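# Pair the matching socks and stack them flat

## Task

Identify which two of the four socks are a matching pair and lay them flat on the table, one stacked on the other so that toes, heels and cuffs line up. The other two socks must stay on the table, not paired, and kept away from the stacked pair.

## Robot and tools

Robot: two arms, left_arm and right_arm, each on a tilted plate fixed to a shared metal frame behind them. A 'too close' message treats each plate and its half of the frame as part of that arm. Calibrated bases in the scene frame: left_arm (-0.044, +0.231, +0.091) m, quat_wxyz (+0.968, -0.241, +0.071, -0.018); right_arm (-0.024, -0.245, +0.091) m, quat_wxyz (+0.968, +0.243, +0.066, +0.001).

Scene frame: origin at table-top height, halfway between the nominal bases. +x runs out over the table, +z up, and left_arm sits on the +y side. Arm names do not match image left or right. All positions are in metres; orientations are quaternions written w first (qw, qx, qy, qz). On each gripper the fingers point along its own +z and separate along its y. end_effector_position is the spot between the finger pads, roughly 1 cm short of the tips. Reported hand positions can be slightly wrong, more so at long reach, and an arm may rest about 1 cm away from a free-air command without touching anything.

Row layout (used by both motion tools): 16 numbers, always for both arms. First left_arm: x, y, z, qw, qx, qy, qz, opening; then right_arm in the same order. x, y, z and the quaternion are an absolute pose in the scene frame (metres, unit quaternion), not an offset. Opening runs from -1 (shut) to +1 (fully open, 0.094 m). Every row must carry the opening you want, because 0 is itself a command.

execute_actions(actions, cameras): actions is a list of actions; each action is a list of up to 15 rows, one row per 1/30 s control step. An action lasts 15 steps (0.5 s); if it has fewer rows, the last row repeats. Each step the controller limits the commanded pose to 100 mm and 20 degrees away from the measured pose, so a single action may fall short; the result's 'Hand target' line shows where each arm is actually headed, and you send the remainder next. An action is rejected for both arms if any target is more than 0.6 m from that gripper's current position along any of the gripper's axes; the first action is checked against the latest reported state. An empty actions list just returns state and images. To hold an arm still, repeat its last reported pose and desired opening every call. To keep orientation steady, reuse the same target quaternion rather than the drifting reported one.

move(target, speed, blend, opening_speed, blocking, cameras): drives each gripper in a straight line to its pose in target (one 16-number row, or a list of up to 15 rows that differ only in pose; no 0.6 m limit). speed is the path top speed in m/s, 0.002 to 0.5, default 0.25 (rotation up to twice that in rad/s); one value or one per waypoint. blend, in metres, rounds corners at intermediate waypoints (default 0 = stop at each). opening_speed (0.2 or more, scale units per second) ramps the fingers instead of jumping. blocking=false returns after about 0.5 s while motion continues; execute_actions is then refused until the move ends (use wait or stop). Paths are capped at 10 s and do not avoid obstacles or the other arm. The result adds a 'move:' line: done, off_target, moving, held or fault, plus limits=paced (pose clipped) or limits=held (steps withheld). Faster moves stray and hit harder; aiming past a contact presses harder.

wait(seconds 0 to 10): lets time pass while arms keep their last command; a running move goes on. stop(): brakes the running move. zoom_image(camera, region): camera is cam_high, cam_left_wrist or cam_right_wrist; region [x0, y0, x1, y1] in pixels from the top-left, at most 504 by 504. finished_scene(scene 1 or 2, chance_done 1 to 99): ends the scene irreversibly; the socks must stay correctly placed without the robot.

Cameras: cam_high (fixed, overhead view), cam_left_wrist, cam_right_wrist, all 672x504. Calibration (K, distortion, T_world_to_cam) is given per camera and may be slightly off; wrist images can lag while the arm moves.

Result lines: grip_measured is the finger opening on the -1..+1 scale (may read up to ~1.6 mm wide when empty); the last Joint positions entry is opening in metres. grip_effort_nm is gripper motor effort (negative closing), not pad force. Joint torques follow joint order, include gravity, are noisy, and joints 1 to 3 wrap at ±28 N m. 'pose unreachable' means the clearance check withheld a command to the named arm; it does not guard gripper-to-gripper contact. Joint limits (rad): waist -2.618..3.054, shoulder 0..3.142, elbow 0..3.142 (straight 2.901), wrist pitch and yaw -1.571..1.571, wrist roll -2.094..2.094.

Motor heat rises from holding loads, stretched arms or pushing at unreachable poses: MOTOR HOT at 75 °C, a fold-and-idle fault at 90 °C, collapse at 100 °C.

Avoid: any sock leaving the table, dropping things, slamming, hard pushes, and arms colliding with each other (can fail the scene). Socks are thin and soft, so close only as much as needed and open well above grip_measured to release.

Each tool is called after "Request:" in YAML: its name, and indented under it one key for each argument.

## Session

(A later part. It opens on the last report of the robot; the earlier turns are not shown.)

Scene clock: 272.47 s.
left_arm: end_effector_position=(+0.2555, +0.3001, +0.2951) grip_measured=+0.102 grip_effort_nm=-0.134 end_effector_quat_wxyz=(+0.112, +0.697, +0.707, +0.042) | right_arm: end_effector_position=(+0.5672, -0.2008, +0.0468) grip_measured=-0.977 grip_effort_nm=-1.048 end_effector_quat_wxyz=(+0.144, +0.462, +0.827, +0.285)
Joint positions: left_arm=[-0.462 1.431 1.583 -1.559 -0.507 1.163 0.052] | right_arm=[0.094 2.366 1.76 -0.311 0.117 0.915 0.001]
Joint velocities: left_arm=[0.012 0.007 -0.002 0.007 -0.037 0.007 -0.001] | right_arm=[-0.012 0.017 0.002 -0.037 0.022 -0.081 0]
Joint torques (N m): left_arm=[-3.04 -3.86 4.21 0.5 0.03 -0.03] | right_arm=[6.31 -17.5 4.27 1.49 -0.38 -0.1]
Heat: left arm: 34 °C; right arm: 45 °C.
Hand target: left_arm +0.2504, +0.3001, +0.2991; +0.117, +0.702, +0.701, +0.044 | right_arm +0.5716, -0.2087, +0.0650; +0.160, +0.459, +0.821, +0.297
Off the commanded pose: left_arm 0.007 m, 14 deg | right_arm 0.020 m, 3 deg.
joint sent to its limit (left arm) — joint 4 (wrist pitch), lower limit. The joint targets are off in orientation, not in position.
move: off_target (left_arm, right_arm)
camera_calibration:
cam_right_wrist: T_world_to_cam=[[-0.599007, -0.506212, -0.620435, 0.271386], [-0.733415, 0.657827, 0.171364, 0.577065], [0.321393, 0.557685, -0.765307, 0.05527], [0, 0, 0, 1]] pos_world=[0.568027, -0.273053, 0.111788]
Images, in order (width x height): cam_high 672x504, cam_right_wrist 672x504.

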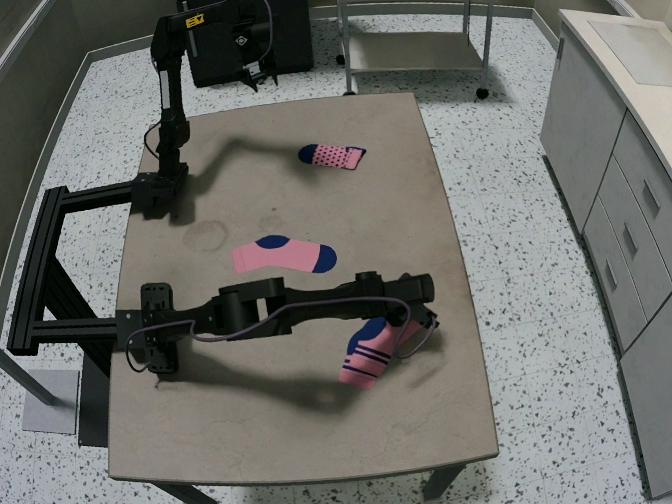

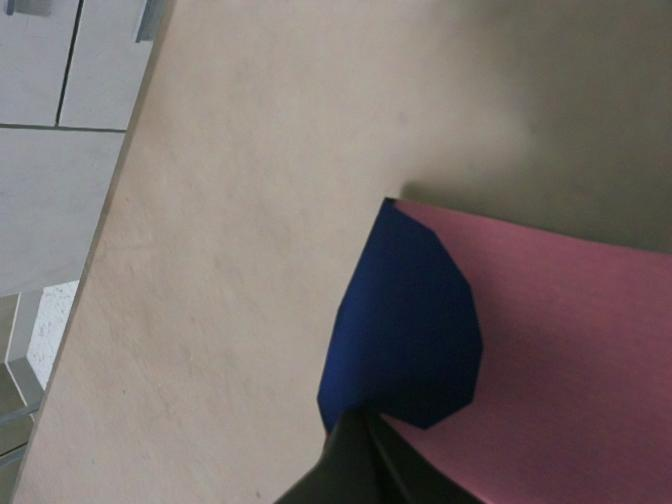

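Request:
move:
  target:
    - [0.25,0.30,0.30,0.0,0.7071,0.7071,0.0,0.1,0.54,-0.225,0.1,0.05,0.485,0.87,0.08,-1]
    - [0.25,0.30,0.30,0.0,0.7071,0.7071,0.0,0.1,0.42,-0.28,0.27,0,0.5,0.866,0,-1]
  speed: 0.12
  blend: 0.03
  cameras: ["cam_high","cam_right_wrist"]

Scene clock: 281.83 s.
left_arm: end_effector_position=(+0.2555, +0.3002, +0.2951) grip_measured=+0.102 grip_effort_nm=-0.134 end_effector_quat_wxyz=(+0.112, +0.697, +0.707, +0.042) | right_arm: end_effector_position=(+0.4256, -0.2798, +0.2628) grip_measured=-0.977 grip_effort_nm=-1.048 end_effector_quat_wxyz=(+0.069, +0.503, +0.859, +0.066)
Joint positions: left_arm=[-0.462 1.431 1.583 -1.559 -0.507 1.163 0.052] | right_arm=[0.356 2.075 2.224 -1.552 0.522 1.323 0.001]
Joint velocities: left_arm=[0.007 -0.002 -0.002 -0.051 -0.037 -0.007 0] | right_arm=[0.012 -0.007 -0.017 -0.007 -0.007 -0.095 0.001]
Joint torques (N m): left_arm=[-3.19 -3.9 4.1 0.53 -0.04 -0.01] | right_arm=[6.69 -11.85 3.92 0.56 0.13 0.06]
Heat: left arm: 34 °C; right arm: 45 °C.
Hand target: left_arm +0.2504, +0.3001, +0.2991; +0.117, +0.702, +0.702, +0.044 | right_arm +0.4181, -0.2795, +0.2692; +0.072, +0.497, +0.863, +0.062
Off the commanded pose: left_arm 0.007 m, 14 deg | right_arm 0.009 m, 11 deg.
joint sent to its limit (left arm) — joint 4 (wrist pitch), lower limit. The joint targets are off in orientation, not in position.
joint sent to its limit (right arm) — joint 4 (wrist pitch), lower limit. The joint targets are off in orientation, not in position.
move: off_target (left_arm, right_arm)
camera_calibration:
cam_right_wrist: T_world_to_cam=[[-0.782771, -0.591025, -0.19483, 0.223234], [-0.621745, 0.756079, 0.204395, 0.459421], [0.0265039, 0.281129, -0.959304, 0.409202], [0, 0, 0, 1]] pos_world=[0.449538, -0.330461, 0.342138]
Images, in order (width x height): cam_high 672x504, cam_right_wrist 672x504.

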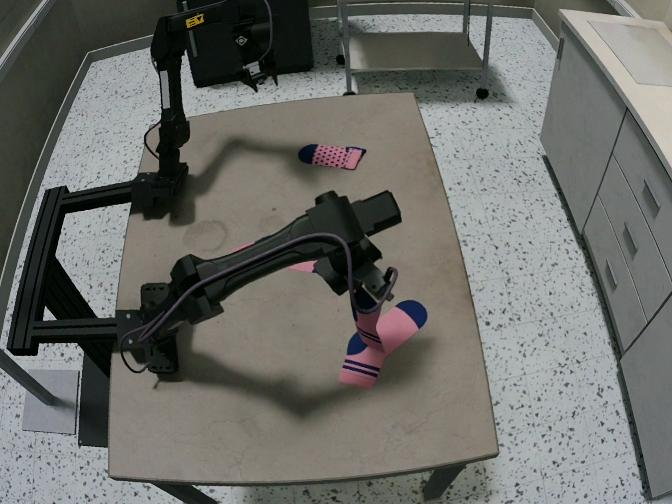

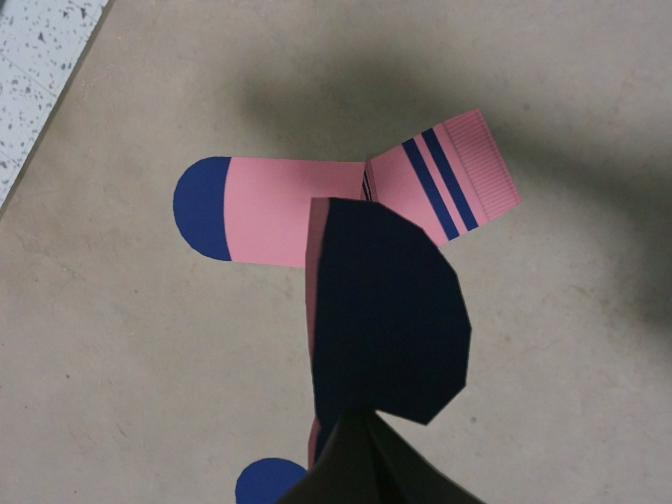

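Request:
zoom_image:
  camera: "cam_right_wrist"
  region: [230, 140, 530, 480]

Scaled by 1.482.

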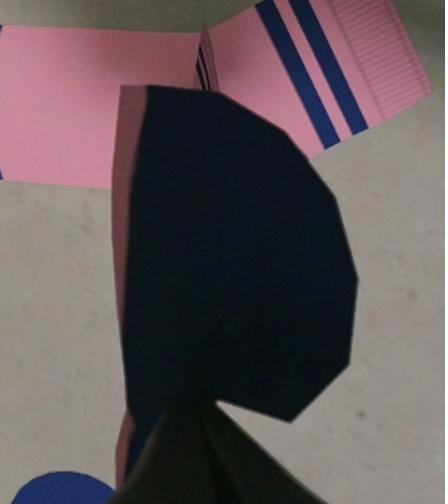

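Request:
move:
  target:
    - [0.25,0.30,0.30,0.0,0.7071,0.7071,0.0,0.1,0.26,-0.19,0.28,0,0,1,0,-1]
    - [0.25,0.30,0.30,0.0,0.7071,0.7071,0.0,0.1,0.25,-0.16,0.22,0,0,1,0,-1]
  speed: 0.12
  blend: 0.02
  cameras: ["cam_high","cam_right_wrist"]

Scene clock: 298.90 s.
left_arm: end_effector_position=(+0.2555, +0.3002, +0.2951) grip_measured=+0.102 grip_effort_nm=-0.139 end_effector_quat_wxyz=(+0.112, +0.697, +0.707, +0.042) | right_arm: end_effector_position=(+0.2554, -0.1636, +0.2234) grip_measured=-0.977 grip_effort_nm=-1.048 end_effector_quat_wxyz=(+0.003, +0.003, +1.000, +0.005)
Joint positions: left_arm=[-0.462 1.431 1.583 -1.559 -0.507 1.163 0.052] | right_arm=[0.751 1.86 1.483 -1.436 0.444 0.812 0.001]
Joint velocities: left_arm=[-0.007 0.007 -0.007 0.007 -0.051 -0.022 -0.001] | right_arm=[0.002 0.002 0.007 -0.022 0.007 0.007 -0.001]
Joint torques (N m): left_arm=[-3.07 -3.86 4.18 0.5 -0.03 0.01] | right_arm=[4.96 -5.74 4.34 0.62 -0.04 0.09]
Heat: left arm: 34 °C; right arm: 40 °C.
Hand target: left_arm +0.2504, +0.3001, +0.2991; +0.117, +0.702, +0.701, +0.044 | right_arm +0.2517, -0.1571, +0.2196; +0.003, -0.002, +1.000, +0.004
Off the commanded pose: left_arm 0.007 m, 14 deg | right_arm 0.007 m, 1 deg.
joint sent to its limit (left arm) — joint 4 (wrist pitch), lower limit. The joint targets are off in orientation, not in position.
move: off_target (left_arm)
camera_calibration:
cam_right_wrist: T_world_to_cam=[[0.121144, -0.992202, -0.0293234, -0.182462], [-0.953507, -0.124531, 0.27444, 0.198802], [-0.275951, -0.00528677, -0.961157, 0.374039], [0, 0, 0, 1]] pos_world=[0.31488, -0.154305, 0.299601]
Images, in order (width x height): cam_high 672x504, cam_right_wrist 672x504.

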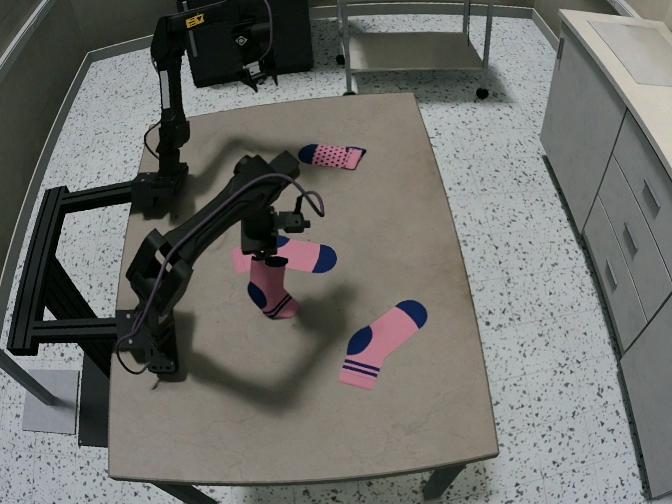

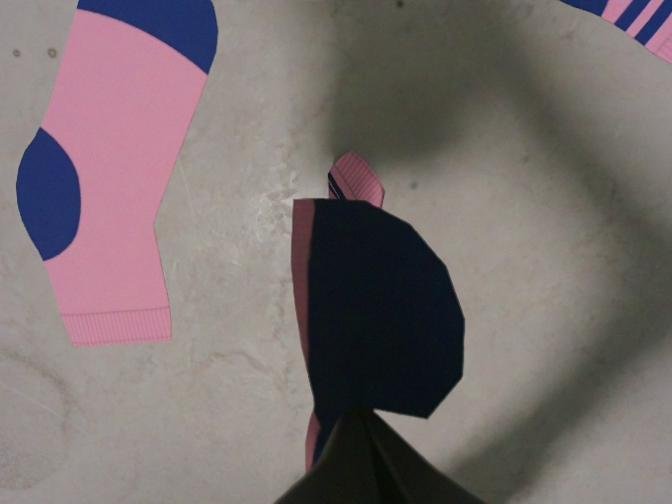

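Request:
move:
  target:
    - [0.25,0.30,0.30,0.0,0.7071,0.7071,0.0,0.1,0.25,-0.15,0.245,0,0,1,0,-1]
    - [0.25,0.30,0.30,0.0,0.7071,0.7071,0.0,0.1,0.25,-0.20,0.20,0,0,1,0,-1]
    - [0.25,0.30,0.30,0.0,0.7071,0.7071,0.0,0.1,0.25,-0.25,0.15,0,0,1,0,-1]
  speed: 0.08
  blend: 0.02
  cameras: ["cam_high","cam_right_wrist"]

Scene clock: 305.80 s.
left_arm: end_effector_position=(+0.2555, +0.3002, +0.2951) grip_measured=+0.102 grip_effort_nm=-0.144 end_effector_quat_wxyz=(+0.112, +0.697, +0.707, +0.042) | right_arm: end_effector_position=(+0.2507, -0.2493, +0.1486) grip_measured=-0.977 grip_effort_nm=-1.048 end_effector_quat_wxyz=(-0.012, -0.001, +1.000, -0.005)
Joint positions: left_arm=[-0.462 1.431 1.583 -1.559 -0.507 1.163 0.052] | right_arm=[0.439 1.646 1.126 -1.177 0.498 0.479 0.001]
Joint velocities: left_arm=[-0.012 -0.012 0.002 -0.022 0.051 0.037 0] | right_arm=[0.007 -0.007 0.002 -0.022 0.066 0.037 0.001]
Joint torques (N m): left_arm=[-3.29 -3.79 4 0.53 -0.04 -0.02] | right_arm=[3.25 -7.92 3.9 0.55 0.09 -0.08]
Heat: left arm: 34 °C; right arm: 38 °C.
Hand target: left_arm +0.2504, +0.3001, +0.2991; +0.117, +0.702, +0.701, +0.044 | right_arm +0.2509, -0.2517, +0.1498; -0.001, +0.000, +1.000, -0.004
Off the commanded pose: left_arm 0.007 m, 14 deg | right_arm 0.002 m, 2 deg.
joint sent to its limit (left arm) — joint 4 (wrist pitch), lower limit. The joint targets are off in orientation, not in position.
move: off_target (left_arm)
camera_calibration:
cam_right_wrist: T_world_to_cam=[[0.128605, -0.991602, -0.0136223, -0.273193], [-0.943272, -0.126553, 0.306956, 0.196332], [-0.306103, -0.0266265, -0.951626, 0.301253], [0, 0, 0, 1]] pos_world=[0.312542, -0.238032, 0.222693]
Images, in order (width x height): cam_high 672x504, cam_right_wrist 672x504.

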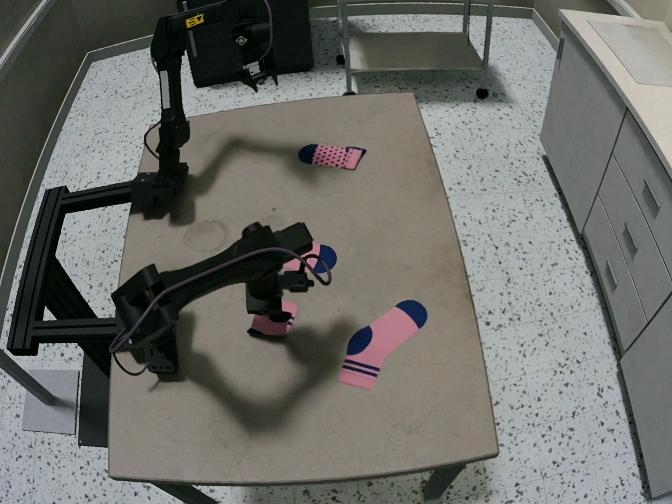

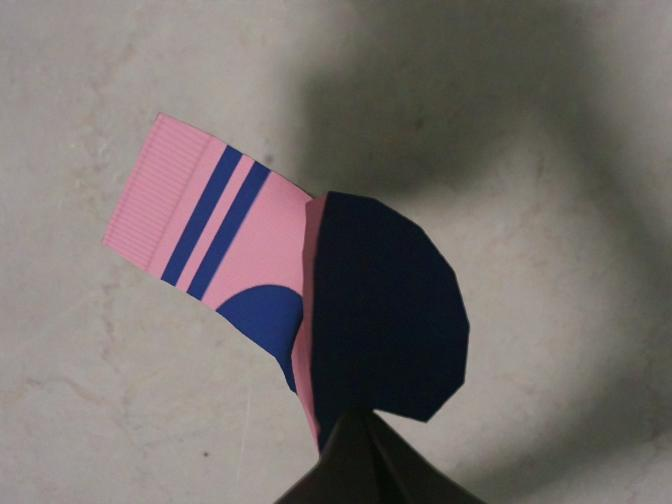

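Request:
move:
  target:
    - [0.25,0.30,0.30,0.0,0.7071,0.7071,0.0,0.1,0.252,-0.295,0.085,0,0,1,0,-1]
    - [0.25,0.30,0.30,0.0,0.7071,0.7071,0.0,0.1,0.252,-0.325,0.04,0,0,0.94,-0.34,-1]
  speed: 0.08
  blend: 0.02
  cameras: ["cam_right_wrist"]

Request:
move:
  target: [0.25,0.30,0.30,0.0,0.7071,0.7071,0.0,0.1,0.252,-0.325,0.04,0,0,0.94,-0.34,-0.4]
  opening_speed: 0.6
  cameras: ["cam_right_wrist"]

Request:
move:
  target:
    - [0.25,0.30,0.30,0.0,0.7071,0.7071,0.0,0.1,0.252,-0.30,0.11,0,0,0.94,-0.34,-0.4]
    - [0.25,0.30,0.30,0.0,0.7071,0.7071,0.0,0.1,0.25,-0.25,0.30,0,0,1,0,-0.4]
  speed: [0.08,0.2]

Scene clock: 317.33 s.
left_arm: end_effector_position=(+0.2555, +0.3002, +0.2951) grip_measured=+0.102 grip_effort_nm=-0.134 end_effector_quat_wxyz=(+0.112, +0.697, +0.707, +0.042) | right_arm: end_effector_position=(+0.2472, -0.3273, +0.0373) grip_measured=-0.977 grip_effort_nm=-1.048 end_effector_quat_wxyz=(-0.002, +0.004, +0.943, -0.333)
Joint positions: left_arm=[-0.462 1.431 1.583 -1.559 -0.507 1.163 0.052] | right_arm=[0.274 2.044 0.922 -0.884 1.13 0.621 0.001]
Joint velocities: left_arm=[-0.002 0.007 0.002 -0.022 -0.007 -0.007 0] | right_arm=[-0.002 -0.002 -0.017 -0.037 -0.051 0.007 0]
Joint torques (N m): left_arm=[-3.1 -3.9 4.14 0.57 -0.02 -0.01] | right_arm=[5.29 -6.06 4.56 -0.41 0.45 0.14]
Heat: left arm: 34 °C; right arm: 37 °C.
Hand target: left_arm +0.2504, +0.3001, +0.2991; +0.117, +0.702, +0.701, +0.044 | right_arm +0.2530, -0.3238, +0.0395; +0.006, -0.003, +0.940, -0.340
Off the commanded pose: left_arm 0.007 m, 14 deg | right_arm 0.006 m, 1 deg.
joint sent to its limit (left arm) — joint 4 (wrist pitch), lower limit. The joint targets are off in orientation, not in position.
move: off_target (left_arm)
camera_calibration:
cam_right_wrist: T_world_to_cam=[[0.118902, -0.786572, 0.605942, -0.305277], [-0.950109, 0.087106, 0.299508, 0.289191], [-0.288366, -0.611323, -0.736973, -0.0115449], [0, 0, 0, 1]] pos_world=[0.307731, -0.27237, 0.089857]
Images, in order (width x height): cam_right_wrist 672x504.

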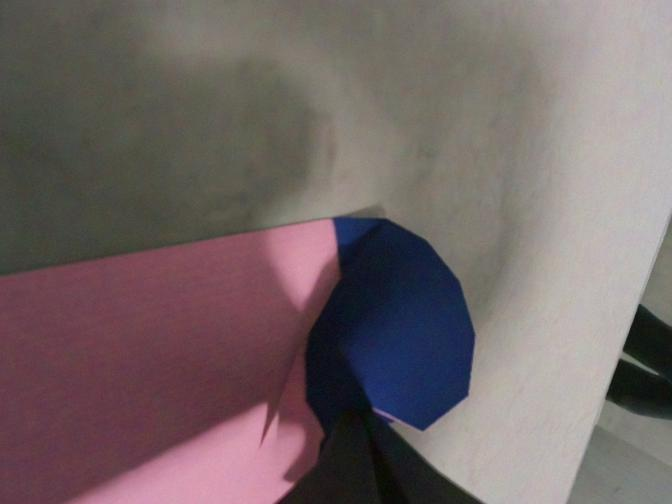

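Scene clock: 318.53 s.
left_arm: end_effector_position=(+0.2555, +0.3002, +0.2951) grip_measured=+0.102 grip_effort_nm=-0.129 end_effector_quat_wxyz=(+0.112, +0.697, +0.707, +0.042) | right_arm: end_effector_position=(+0.2476, -0.3283, +0.0393) grip_measured=-0.402 grip_effort_nm=0.090 end_effector_quat_wxyz=(-0.003, +0.006, +0.943, -0.334)
Joint positions: left_arm=[-0.462 1.431 1.583 -1.559 -0.507 1.163 0.052] | right_arm=[0.274 2.044 0.931 -0.905 1.13 0.635 0.028]
Joint velocities: left_arm=[-0.012 -0.002 -0.007 -0.007 0.037 -0.022 0] | right_arm=[0.007 -0.007 -0.012 -0.007 0.007 0.051 -0.001]
Joint torques (N m): left_arm=[-3.06 -3.9 4.21 0.53 0.03 -0.03] | right_arm=[4.98 -5.91 4.55 -0.37 0.41 0.11]
Heat: left arm: 34 °C; right arm: 37 °C.
Hand target: left_arm +0.2504, +0.3001, +0.2991; +0.117, +0.702, +0.701, +0.044 | right_arm +0.2519, -0.3248, +0.0400; +0.001, +0.000, +0.941, -0.339
Off the commanded pose: left_arm 0.007 m, 14 deg | right_arm 0.006 m, 1 deg.
joint sent to its limit (left arm) — joint 4 (wrist pitch), lower limit. The joint targets are off in orientation, not in position.
move: off_target (left_arm)
camera_calibration:
cam_right_wrist: T_world_to_cam=[[0.116162, -0.785282, 0.608144, -0.306245], [-0.949197, 0.0925187, 0.300774, 0.290558], [-0.292457, -0.612187, -0.73464, -0.0100081], [0, 0, 0, 1]] pos_world=[0.308444, -0.273497, 0.0914961]
Images, in order (width x height): cam_right_wrist 672x504.

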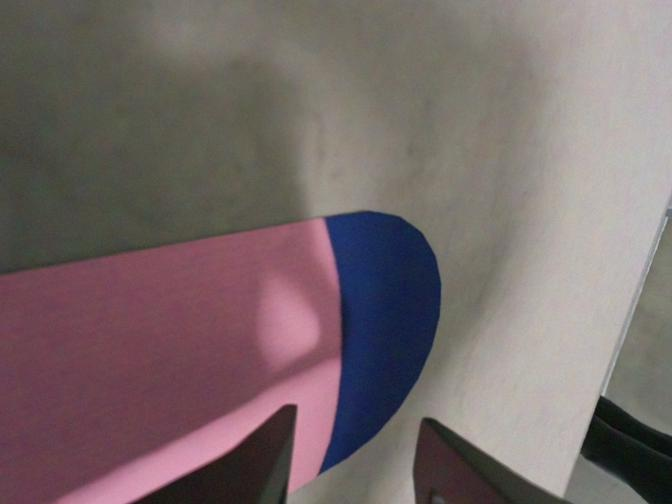

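Scene clock: 322.60 s.
left_arm: end_effector_position=(+0.2555, +0.3002, +0.2951) grip_measured=+0.102 grip_effort_nm=-0.134 end_effector_quat_wxyz=(+0.112, +0.697, +0.707, +0.042) | right_arm: end_effector_position=(+0.2486, -0.2507, +0.2920) grip_measured=-0.402 grip_effort_nm=0.095 end_effector_quat_wxyz=(+0.086, +0.013, +0.994, +0.067)
Joint positions: left_arm=[-0.462 1.431 1.583 -1.559 -0.507 1.163 0.052] | right_arm=[0.687 1.501 1.502 -1.551 0.469 0.658 0.028]
Joint velocities: left_arm=[-0.012 0.002 -0.022 -0.051 -0.007 -0.007 0] | right_arm=[-0.007 -0.017 0.002 -0.007 0.007 0.037 0]
Joint torques (N m): left_arm=[-3.07 -3.89 4.3 0.53 -0.03 -0.02] | right_arm=[3.69 -3.88 7.01 0.62 -0.05 -0.08]
Heat: left arm: 34 °C; right arm: 36 °C.
Hand target: left_arm +0.2504, +0.3001, +0.2991; +0.117, +0.702, +0.701, +0.044 | right_arm +0.2472, -0.2512, +0.3005; +0.092, +0.006, +0.993, +0.075
Off the commanded pose: left_arm 0.007 m, 14 deg | right_arm 0.008 m, 13 deg.
joint sent to its limit (left arm) — joint 4 (wrist pitch), lower limit. The joint targets are off in orientation, not in position.
joint sent to its limit (right arm) — joint 4 (wrist pitch), lower limit. The joint targets are off in orientation, not in position.
move: off_target (left_arm, right_arm)
camera_calibration:
cam_left_wrist: T_world_to_cam=[[-0.969444, -0.143129, -0.199229, 0.350951], [-0.169892, 0.977582, 0.124382, -0.243408], [0.17696, 0.154429, -0.972027, 0.281928], [0, 0, 0, 1]] pos_world=[0.248984, 0.244645, 0.374237]
cam_right_wrist: T_world_to_cam=[[0.114153, -0.984515, -0.13304, -0.232105], [-0.987061, -0.127574, 0.0971337, 0.222037], [-0.112602, 0.120231, -0.986339, 0.435888], [0, 0, 0, 1]] pos_world=[0.294741, -0.252592, 0.377487]

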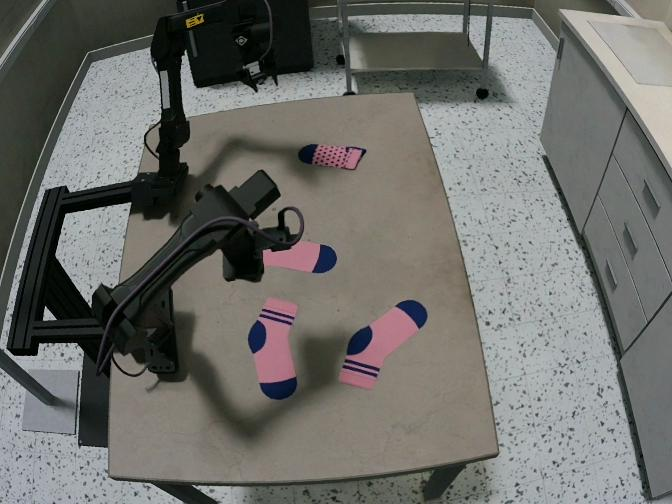

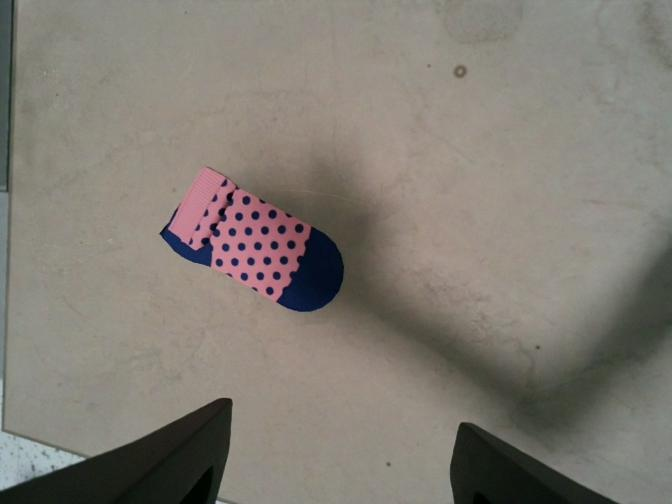

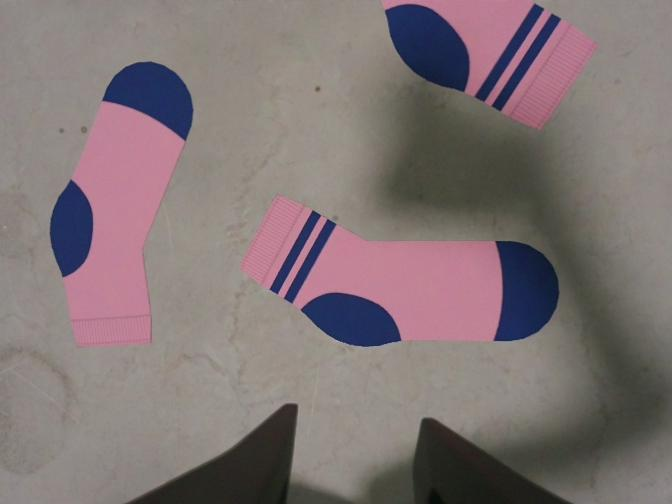

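Request:
move:
  target:
    - [0.25,0.30,0.30,0.0,0.7071,0.7071,0.0,0.1,0.24,-0.36,0.12,0,0,1,0,-0.5]
    - [0.25,0.30,0.30,0.0,0.7071,0.7071,0.0,0.1,0.238,-0.392,0.04,0,0,1,0,-0.5]
  speed: 0.15
  cameras: ["cam_right_wrist"]

Scene clock: 356.37 s.
left_arm: end_effector_position=(+0.2555, +0.3002, +0.2951) grip_measured=+0.102 grip_effort_nm=-0.129 end_effector_quat_wxyz=(+0.112, +0.697, +0.707, +0.042) | right_arm: end_effector_position=(+0.2416, -0.4007, +0.0451) grip_measured=-0.498 grip_effort_nm=-0.134 end_effector_quat_wxyz=(+0.000, +0.004, +1.000, -0.016)
Joint positions: left_arm=[-0.462 1.431 1.583 -1.559 -0.507 1.163 0.052] | right_arm=[-0.255 1.48 0.857 -0.666 0.467 -0.309 0.024]
Joint velocities: left_arm=[0.007 -0.002 -0.002 -0.022 0.007 -0.051 0] | right_arm=[-0.002 0.017 0.007 0.022 -0.037 0.037 0.001]
Joint torques (N m): left_arm=[-3.32 -3.96 4.22 0.55 -0.01 0.02] | right_arm=[2.11 -5.71 3.43 0.64 -0.09 -0.09]
Heat: left arm: 34 °C; right arm: 34 °C.
Hand target: left_arm +0.2504, +0.3001, +0.2991; +0.117, +0.702, +0.701, +0.044 | right_arm +0.2388, -0.3959, +0.0388; -0.005, -0.002, +1.000, -0.010
Off the commanded pose: left_arm 0.007 m, 14 deg | right_arm 0.011 m, 2 deg.
joint sent to its limit (left arm) — joint 4 (wrist pitch), lower limit. The joint targets are off in orientation, not in position.
move: off_target (left_arm, right_arm)
camera_calibration:
cam_right_wrist: T_world_to_cam=[[0.118492, -0.992888, 0.011568, -0.422751], [-0.951705, -0.110239, 0.286539, 0.209828], [-0.283226, -0.044962, -0.957999, 0.183367], [0, 0, 0, 1]] pos_world=[0.301722, -0.388368, 0.120432]
Images, in order (width x height): cam_right_wrist 672x504.

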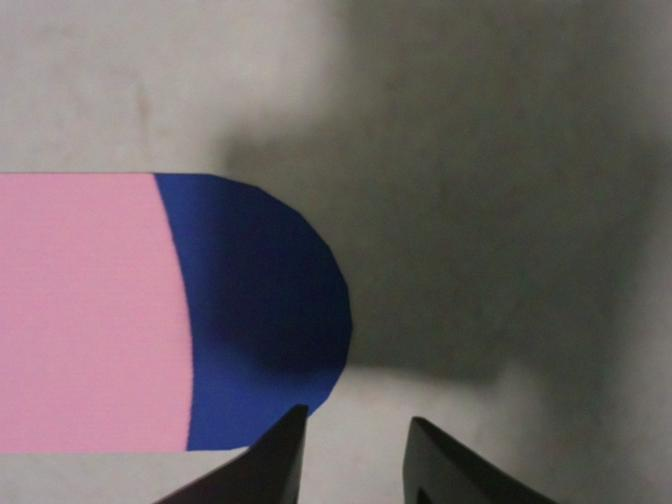

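Request:
move:
  target: [0.25,0.30,0.30,0.0,0.7071,0.7071,0.0,0.1,0.236,-0.389,-0.018,0,0,1,0,-0.5]
  speed: 0.08
  cameras: ["cam_right_wrist"]

Scene clock: 361.50 s.
left_arm: end_effector_position=(+0.2555, +0.3002, +0.2951) grip_measured=+0.102 grip_effort_nm=-0.134 end_effector_quat_wxyz=(+0.112, +0.697, +0.707, +0.042) | right_arm: end_effector_position=(+0.2380, -0.3967, +0.0127) grip_measured=-0.498 grip_effort_nm=-0.129 end_effector_quat_wxyz=(+0.000, -0.010, +1.000, -0.007)
Joint positions: left_arm=[-0.462 1.431 1.583 -1.559 -0.507 1.163 0.052] | right_arm=[-0.312 1.547 0.79 -0.511 0.432 -0.396 0.024]
Joint velocities: left_arm=[-0.007 0.022 0.002 0.022 0.081 -0.022 0] | right_arm=[-0.007 -0.027 -0.012 -0.022 -0.022 -0.022 0]
Joint torques (N m): left_arm=[-3.28 -4.01 4.29 0.53 -0.01 -0.05] | right_arm=[0.09 -1.1 0.72 1.85 -0.19 -0.02]
Heat: left arm: 34 °C; right arm: 34 °C.
Hand target: left_arm +0.2504, +0.3001, +0.2991; +0.117, +0.702, +0.701, +0.044 | right_arm +0.2333, -0.3890, -0.0138; -0.003, +0.000, +1.000, +0.000
Off the commanded pose: left_arm 0.007 m, 14 deg | right_arm 0.032 m, 1 deg.
joint sent to its limit (left arm) — joint 4 (wrist pitch), lower limit. The joint targets are off in orientation, not in position.
move: off_target (left_arm, right_arm)
camera_calibration:
cam_right_wrist: T_world_to_cam=[[0.146828, -0.989133, -0.00753724, -0.423055], [-0.94839, -0.142937, 0.283065, 0.202416], [-0.281066, -0.0344136, -0.959071, 0.155171], [0, 0, 0, 1]] pos_world=[0.297699, -0.384185, 0.0883348]
Images, in order (width x height): cam_right_wrist 672x504.

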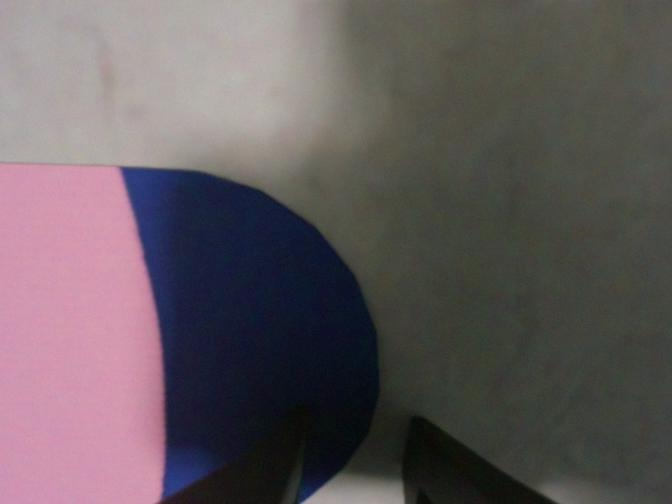

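Request:
move:
  target:
    - [0.25,0.30,0.30,0.0,0.7071,0.7071,0.0,0.1,0.244,-0.389,0.035,0,0,1,0,-0.5]
    - [0.25,0.30,0.30,0.0,0.7071,0.7071,0.0,0.1,0.247,-0.389,-0.018,0,0,1,0,-0.5]
  speed: 0.08
  cameras: ["cam_right_wrist"]

Request:
move:
  target: [0.25,0.30,0.30,0.0,0.7071,0.7071,0.0,0.1,0.247,-0.389,-0.018,0,0,1,0,-1]
  opening_speed: 0.6
  cameras: ["cam_right_wrist"]

Request:
move:
  target: [0.25,0.30,0.30,0.0,0.7071,0.7071,0.0,0.1,0.25,-0.37,0.07,0,0,1,0,-1]
  speed: 0.08
  cameras: ["cam_right_wrist"]

Scene clock: 368.80 s.
left_arm: end_effector_position=(+0.2555, +0.3002, +0.2951) grip_measured=+0.102 grip_effort_nm=-0.139 end_effector_quat_wxyz=(+0.112, +0.697, +0.707, +0.042) | right_arm: end_effector_position=(+0.2415, -0.3914, +0.0128) grip_measured=-0.498 grip_effort_nm=-0.115 end_effector_quat_wxyz=(-0.006, -0.013, +1.000, +0.001)
Joint positions: left_arm=[-0.462 1.431 1.583 -1.559 -0.507 1.163 0.052] | right_arm=[-0.295 1.572 0.814 -0.537 0.428 -0.375 0.024]
Joint velocities: left_arm=[0.012 -0.012 -0.007 0.007 0.051 0.081 0.001] | right_arm=[-0.027 -0.012 -0.032 -0.051 0.022 -0.022 0]
Joint torques (N m): left_arm=[-3.22 -3.79 4.11 0.57 -0.03 -0.01] | right_arm=[0.05 -0.72 1.89 1.95 -0.11 -0.11]
Heat: left arm: 34 °C; right arm: 34 °C.
Hand target: left_arm +0.2504, +0.3001, +0.2991; +0.117, +0.702, +0.701, +0.044 | right_arm +0.2439, -0.3887, -0.0135; -0.003, +0.000, +1.000, +0.000
Off the commanded pose: left_arm 0.007 m, 14 deg | right_arm 0.031 m, 2 deg.
joint sent to its limit (left arm) — joint 4 (wrist pitch), lower limit. The joint targets are off in orientation, not in position.
move: off_target (left_arm, right_arm)
camera_calibration:
cam_right_wrist: T_world_to_cam=[[0.151641, -0.988152, -0.023657, -0.418836], [-0.944007, -0.151879, 0.292888, 0.201751], [-0.293011, -0.0220816, -0.955854, 0.164141], [0, 0, 0, 1]] pos_world=[0.302063, -0.379608, 0.0878959]
Images, in order (width x height): cam_right_wrist 672x504.

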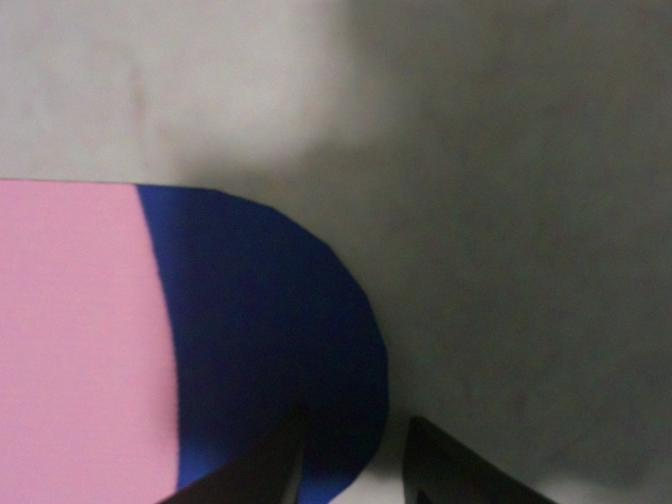

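Scene clock: 369.83 s.
left_arm: end_effector_position=(+0.2555, +0.3002, +0.2951) grip_measured=+0.102 grip_effort_nm=-0.134 end_effector_quat_wxyz=(+0.112, +0.697, +0.707, +0.042) | right_arm: end_effector_position=(+0.2419, -0.3829, +0.0124) grip_measured=-0.980 grip_effort_nm=-0.969 end_effector_quat_wxyz=(-0.003, -0.017, +1.000, +0.023)
Joint positions: left_arm=[-0.462 1.431 1.583 -1.559 -0.507 1.163 0.052] | right_arm=[-0.295 1.574 0.814 -0.546 0.384 -0.38 0.001]
Joint velocities: left_arm=[-0.012 -0.007 0.007 -0.007 -0.007 0.125 0] | right_arm=[-0.002 -0.002 0.002 0.081 0.066 -0.11 -0.001]
Joint torques (N m): left_arm=[-3.22 -3.81 4.25 0.55 -0.04 -0.01] | right_arm=[0.05 -0.92 1.98 1.99 0.33 -0.03]
Heat: left arm: 34 °C; right arm: 34 °C.
Hand target: left_arm +0.2504, +0.3001, +0.2991; +0.117, +0.702, +0.701, +0.044 | right_arm +0.2437, -0.3886, -0.0132; -0.003, +0.000, +1.000, +0.001
Off the commanded pose: left_arm 0.007 m, 14 deg | right_arm 0.031 m, 3 deg.
joint sent to its limit (left arm) — joint 4 (wrist pitch), lower limit. The joint targets are off in orientation, not in position.
move: off_target (left_arm, right_arm)
camera_calibration:
cam_right_wrist: T_world_to_cam=[[0.160334, -0.984776, -0.0671462, -0.410826], [-0.944123, -0.17285, 0.280634, 0.195699], [-0.287968, 0.0183992, -0.957463, 0.178355], [0, 0, 0, 1]] pos_world=[0.301993, -0.374027, 0.0882631]
Images, in order (width x height): cam_right_wrist 672x504.

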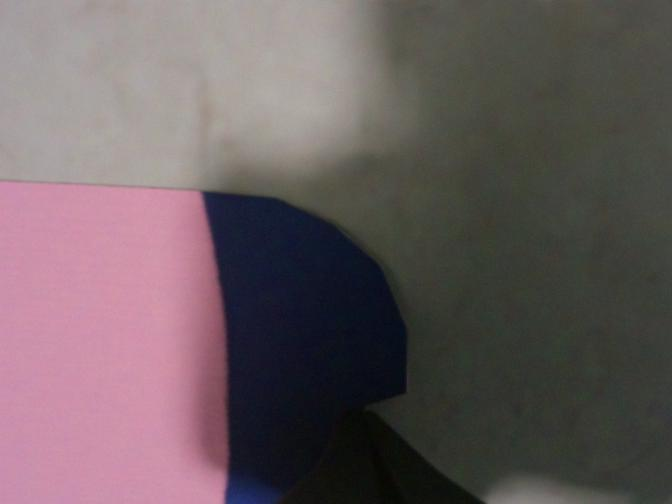

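Scene clock: 372.10 s.
left_arm: end_effector_position=(+0.2555, +0.3002, +0.2951) grip_measured=+0.102 grip_effort_nm=-0.125 end_effector_quat_wxyz=(+0.112, +0.697, +0.707, +0.042) | right_arm: end_effector_position=(+0.2420, -0.3651, +0.0592) grip_measured=-0.982 grip_effort_nm=-0.984 end_effector_quat_wxyz=(-0.014, -0.004, +1.000, +0.006)
Joint positions: left_arm=[-0.462 1.431 1.583 -1.559 -0.507 1.163 0.052] | right_arm=[-0.129 1.499 0.881 -0.774 0.459 -0.169 0.001]
Joint velocities: left_arm=[-0.027 0.012 -0.007 0.051 -0.037 0.007 -0.001] | right_arm=[-0.007 0.007 0.002 -0.007 -0.051 -0.051 -0.001]
Joint torques (N m): left_arm=[-3.33 -3.86 4.37 0.52 -0.02 -0.02] | right_arm=[3.67 -8.54 6.42 0.12 0.07 0.07]
Heat: left arm: 34 °C; right arm: 34 °C.
Hand target: left_arm +0.2504, +0.3001, +0.2991; +0.117, +0.702, +0.701, +0.044 | right_arm +0.2498, -0.3692, +0.0705; +0.002, +0.001, +1.000, +0.001
Off the commanded pose: left_arm 0.007 m, 14 deg | right_arm 0.014 m, 2 deg.
joint sent to its limit (left arm) — joint 4 (wrist pitch), lower limit. The joint targets are off in orientation, not in position.
move: off_target (left_arm, right_arm)
camera_calibration:
cam_right_wrist: T_world_to_cam=[[0.133483, -0.990389, -0.0362195, -0.38748], [-0.941702, -0.13814, 0.30678, 0.196218], [-0.308835, -0.00684186, -0.951091, 0.218294], [0, 0, 0, 1]] pos_world=[0.303917, -0.355156, 0.133388]
Images, in order (width x height): cam_right_wrist 672x504.

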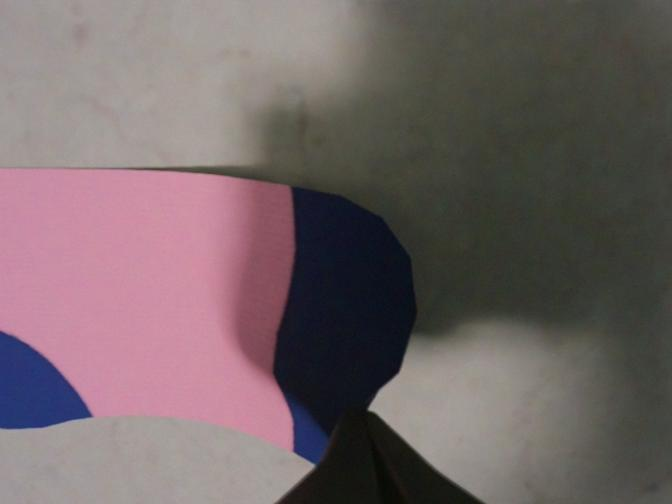

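Request:
move:
  target:
    - [0.25,0.30,0.30,0.0,0.7071,0.7071,0.0,0.1,0.26,-0.32,0.2,0,0,1,0,-1]
    - [0.25,0.30,0.30,0.0,0.7071,0.7071,0.0,0.1,0.30,-0.30,0.31,0,0.19,0.98,0,-1]
    - [0.25,0.30,0.30,0.0,0.7071,0.7071,0.0,0.1,0.352,-0.375,0.295,0,0.358,0.934,0,-1]
  speed: 0.12
  blend: 0.03
  cameras: ["cam_high","cam_right_wrist"]

Scene clock: 380.60 s.
left_arm: end_effector_position=(+0.2555, +0.3002, +0.2951) grip_measured=+0.102 grip_effort_nm=-0.129 end_effector_quat_wxyz=(+0.112, +0.697, +0.707, +0.042) | right_arm: end_effector_position=(+0.3466, -0.3712, +0.2933) grip_measured=-0.982 grip_effort_nm=-0.974 end_effector_quat_wxyz=(+0.097, +0.355, +0.928, +0.056)
Joint positions: left_arm=[-0.462 1.431 1.583 -1.559 -0.507 1.163 0.052] | right_arm=[0.245 1.661 1.912 -1.552 0.515 0.848 0.001]
Joint velocities: left_arm=[0.007 -0.012 0.007 -0.007 0.022 -0.007 -0.001] | right_arm=[-0.012 -0.002 -0.007 -0.051 0.007 -0.081 0.001]
Joint torques (N m): left_arm=[-3.14 -3.85 4.4 0.55 -0.03 -0.02] | right_arm=[3.41 -5.49 7.3 0.64 0.1 0.09]
Heat: left arm: 34 °C; right arm: 34 °C.
Hand target: left_arm +0.2504, +0.3001, +0.2991; +0.117, +0.702, +0.701, +0.044 | right_arm +0.3491, -0.3736, +0.2957; +0.099, +0.358, +0.927, +0.052
Off the commanded pose: left_arm 0.007 m, 14 deg | right_arm 0.007 m, 13 deg.
joint sent to its limit (left arm) — joint 4 (wrist pitch), lower limit. The joint targets are off in orientation, not in position.
joint sent to its limit (right arm) — joint 4 (wrist pitch), lower limit. The joint targets are off in orientation, not in position.
move: off_target (left_arm, right_arm)
camera_calibration:
cam_right_wrist: T_world_to_cam=[[-0.545391, -0.820042, -0.173434, -0.0602802], [-0.838168, 0.532386, 0.118489, 0.490308], [-0.00483248, 0.20999, -0.977692, 0.456171], [0, 0, 0, 1]] pos_world=[0.380288, -0.406257, 0.377444]
Images, in order (width x height): cam_high 672x504, cam_right_wrist 672x504.

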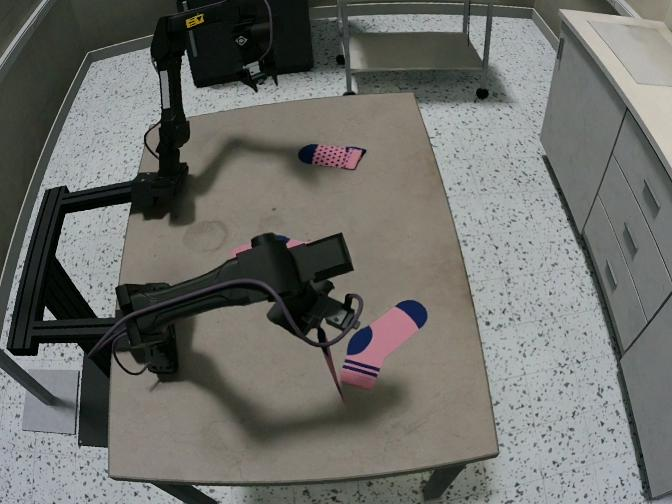

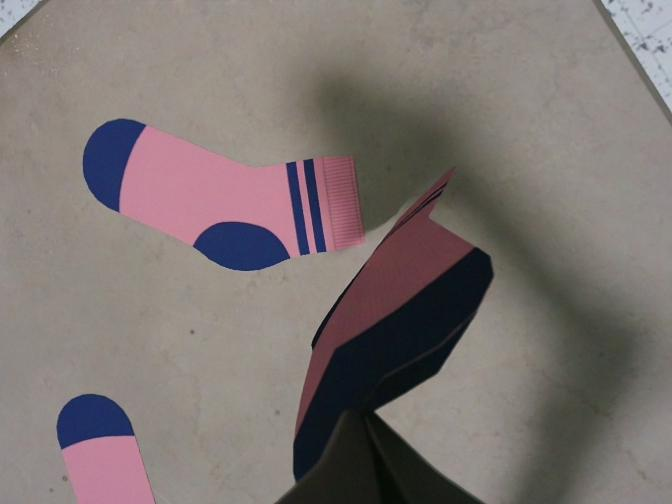

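Request:
move:
  target:
    - [0.25,0.30,0.30,0.0,0.7071,0.7071,0.0,0.1,0.345,-0.38,0.262,0,0.358,0.934,0,-1]
    - [0.25,0.30,0.30,0.0,0.7071,0.7071,0.0,0.1,0.385,-0.33,0.245,0,0.358,0.934,0,-1]
  speed: 0.07
  cameras: ["cam_high","cam_right_wrist"]

Scene clock: 386.50 s.
left_arm: end_effector_position=(+0.2555, +0.3002, +0.2951) grip_measured=+0.102 grip_effort_nm=-0.129 end_effector_quat_wxyz=(+0.112, +0.697, +0.707, +0.042) | right_arm: end_effector_position=(+0.3816, -0.3338, +0.2385) grip_measured=-0.982 grip_effort_nm=-0.974 end_effector_quat_wxyz=(+0.032, +0.359, +0.933, +0.017)
Joint positions: left_arm=[-0.462 1.431 1.583 -1.559 -0.507 1.163 0.052] | right_arm=[0.238 1.915 1.996 -1.554 0.515 0.932 0.001]
Joint velocities: left_arm=[-0.007 -0.002 0.007 -0.037 0.007 -0.037 -0.001] | right_arm=[-0.007 0.007 -0.007 -0.007 -0.007 0.051 -0.001]
Joint torques (N m): left_arm=[-3.14 -3.85 4.14 0.53 -0.01 -0.05] | right_arm=[5.98 -7.95 7.62 0.35 0.06 0.08]
Heat: left arm: 34 °C; right arm: 34 °C.
Hand target: left_arm +0.2504, +0.3001, +0.2991; +0.117, +0.702, +0.701, +0.044 | right_arm +0.3853, -0.3294, +0.2442; +0.038, +0.356, +0.933, +0.019
Off the commanded pose: left_arm 0.007 m, 14 deg | right_arm 0.008 m, 4 deg.
joint sent to its limit (left arm) — joint 4 (wrist pitch), lower limit. The joint targets are off in orientation, not in position.
joint sent to its limit (right arm) — joint 4 (wrist pitch), lower limit. The joint targets are off in orientation, not in position.
move: off_target (left_arm, right_arm)
camera_calibration:
cam_right_wrist: T_world_to_cam=[[-0.56815, -0.820008, -0.0692259, -0.0361226], [-0.808941, 0.541073, 0.229903, 0.471445], [-0.151066, 0.186619, -0.970748, 0.441176], [0, 0, 0, 1]] pos_world=[0.427494, -0.367038, 0.317384]
Images, in order (width x height): cam_high 672x504, cam_right_wrist 672x504.

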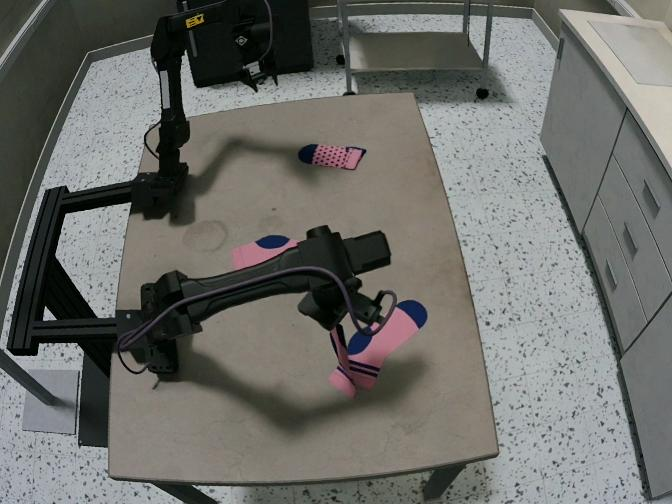

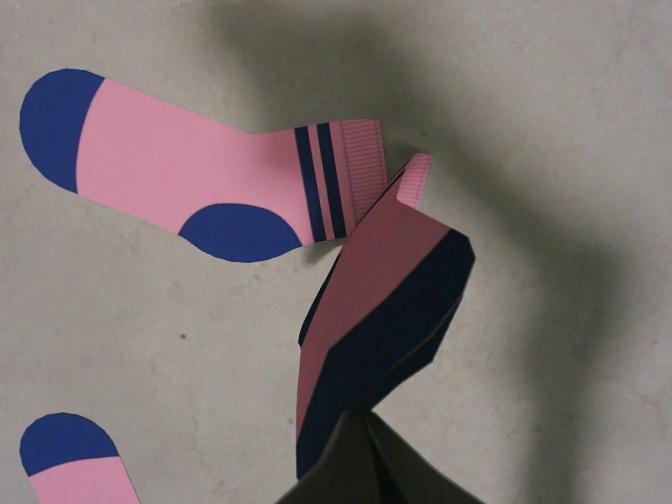

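Request:
move:
  target:
    - [0.25,0.30,0.30,0.0,0.7071,0.7071,0.0,0.1,0.385,-0.345,0.295,0,0.358,0.934,0,-1]
    - [0.365,-0.375,0.295,0,0.358,0.934,0,-1]
    - [0.365,-0.368,0.272,0,0.358,0.934,0,-1]
  speed: 0.12
  cameras: ["cam_high","cam_right_wrist"]


Request:
move:
  target:
    - [0.25,0.30,0.30,0.0,0.7071,0.7071,0.0,0.1,0.385,-0.345,0.295,0,0.358,0.934,0,-1]
    - [0.25,0.30,0.30,0.0,0.7071,0.7071,0.0,0.1,0.365,-0.375,0.295,0,0.358,0.934,0,-1]
    - [0.25,0.30,0.30,0.0,0.7071,0.7071,0.0,0.1,0.365,-0.368,0.272,0,0.358,0.934,0,-1]
  speed: 0.12
  cameras: ["cam_high","cam_right_wrist"]

Scene clock: 408.30 s.
left_arm: end_effector_position=(+0.2555, +0.3002, +0.2951) grip_measured=+0.102 grip_effort_nm=-0.134 end_effector_quat_wxyz=(+0.112, +0.697, +0.707, +0.042) | right_arm: end_effector_position=(+0.3678, -0.3718, +0.2802) grip_measured=-0.982 grip_effort_nm=-0.979 end_effector_quat_wxyz=(+0.086, +0.368, +0.925, +0.042)
Joint positions: left_arm=[-0.462 1.431 1.583 -1.559 -0.507 1.163 0.052] | right_arm=[0.216 1.76 1.992 -1.555 0.523 0.86 0.001]
Joint velocities: left_arm=[-0.012 -0.007 -0.017 -0.022 -0.022 -0.095 -0.001] | right_arm=[0.002 -0.002 -0.007 -0.022 -0.022 0.022 0]
Joint torques (N m): left_arm=[-3.18 -3.82 4.31 0.54 -0.02 0] | right_arm=[3.74 -6.68 4.03 0.6 0.02 -0.03]
Heat: left arm: 34 °C; right arm: 36 °C.
Hand target: left_arm +0.2504, +0.3001, +0.2991; +0.117, +0.702, +0.701, +0.044 | right_arm +0.3642, -0.3686, +0.2718; +0.071, +0.358, +0.931, +0.032
Off the commanded pose: left_arm 0.007 m, 14 deg | right_arm 0.009 m, 11 deg.
joint sent to its limit (left arm) — joint 4 (wrist pitch), lower limit. The joint targets are off in orientation, not in position.
joint sent to its limit (right arm) — joint 4 (wrist pitch), lower limit. The joint targets are off in orientation, not in position.
move: off_target (left_arm, right_arm)
camera_calibration:
cam_right_wrist: T_world_to_cam=[[-0.573822, -0.806093, -0.144715, -0.0438908], [-0.818437, 0.557983, 0.137172, 0.506982], [-0.0298249, 0.197153, -0.979919, 0.448616], [0, 0, 0, 1]] pos_world=[0.403127, -0.406713, 0.363712]
Images, in order (width x height): cam_high 672x504, cam_right_wrist 672x504.

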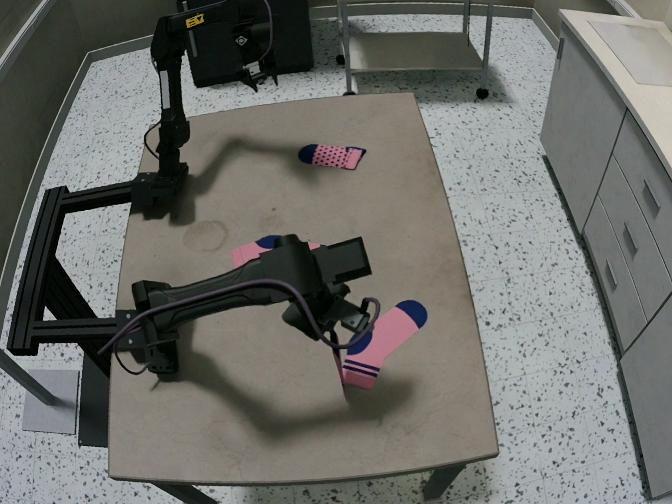

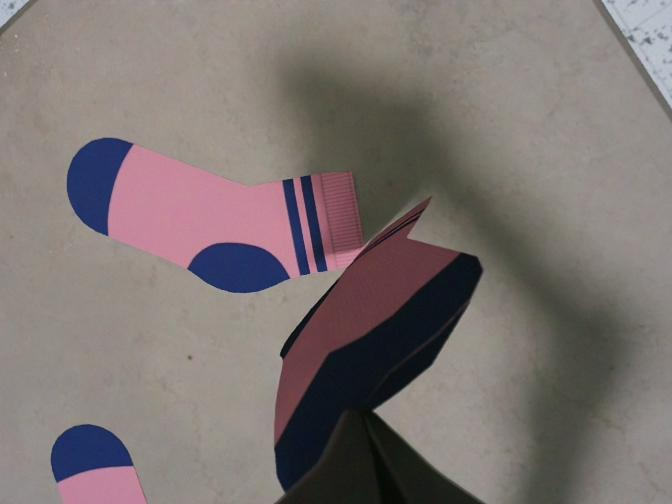

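Request:
move:
  target: [0.25,0.30,0.30,0.0,0.7071,0.7071,0.0,0.1,0.36,-0.365,0.285,0,0.643,0.766,0,-1]
  speed: 0.2
  cameras: ["cam_high","cam_right_wrist"]

Scene clock: 415.27 s.
left_arm: end_effector_position=(+0.2555, +0.3002, +0.2951) grip_measured=+0.102 grip_effort_nm=-0.139 end_effector_quat_wxyz=(+0.112, +0.697, +0.707, +0.042) | right_arm: end_effector_position=(+0.3670, -0.3678, +0.2806) grip_measured=-0.982 grip_effort_nm=-0.969 end_effector_quat_wxyz=(+0.070, +0.644, +0.759, +0.066)
Joint positions: left_arm=[-0.462 1.431 1.583 -1.559 -0.507 1.163 0.052] | right_arm=[0.23 1.76 1.983 -1.555 0.532 1.526 0.001]
Joint velocities: left_arm=[-0.002 -0.007 -0.002 -0.037 0.066 0.007 0] | right_arm=[-0.007 -0.002 0.002 -0.022 0.037 0.051 0]
Joint torques (N m): left_arm=[-3.25 -3.79 4.26 0.56 -0.02 -0.04] | right_arm=[5.22 -9.43 3.96 0.6 0.01 0.14]
Heat: left arm: 34 °C; right arm: 36 °C.
Hand target: left_arm +0.2504, +0.3001, +0.2991; +0.117, +0.702, +0.701, +0.044 | right_arm +0.3602, -0.3649, +0.2843; +0.069, +0.639, +0.763, +0.066
Off the commanded pose: left_arm 0.007 m, 14 deg | right_arm 0.009 m, 11 deg.
joint sent to its limit (left arm) — joint 4 (wrist pitch), lower limit. The joint targets are off in orientation, not in position.
joint sent to its limit (right arm) — joint 4 (wrist pitch), lower limit. The joint targets are off in orientation, not in position.
move: off_target (left_arm, right_arm)
camera_calibration:
cam_right_wrist: T_world_to_cam=[[-0.936309, -0.284728, -0.20556, 0.300822], [-0.329321, 0.915172, 0.232394, 0.429247], [0.121954, 0.285288, -0.950651, 0.416626], [0, 0, 0, 1]] pos_world=[0.372213, -0.426041, 0.358149]
Images, in order (width x height): cam_high 672x504, cam_right_wrist 672x504.

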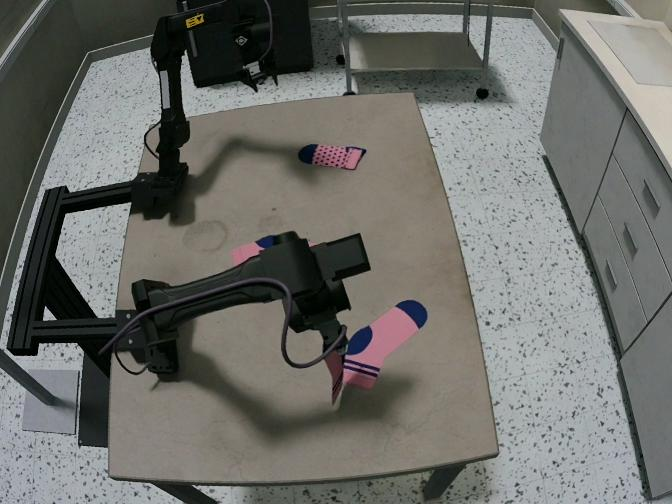

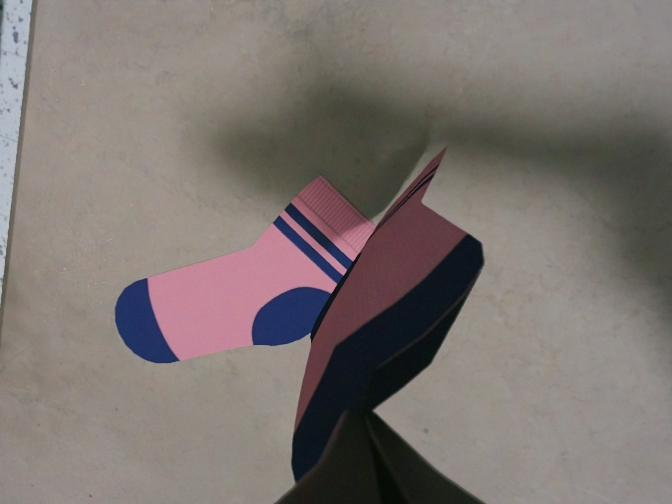

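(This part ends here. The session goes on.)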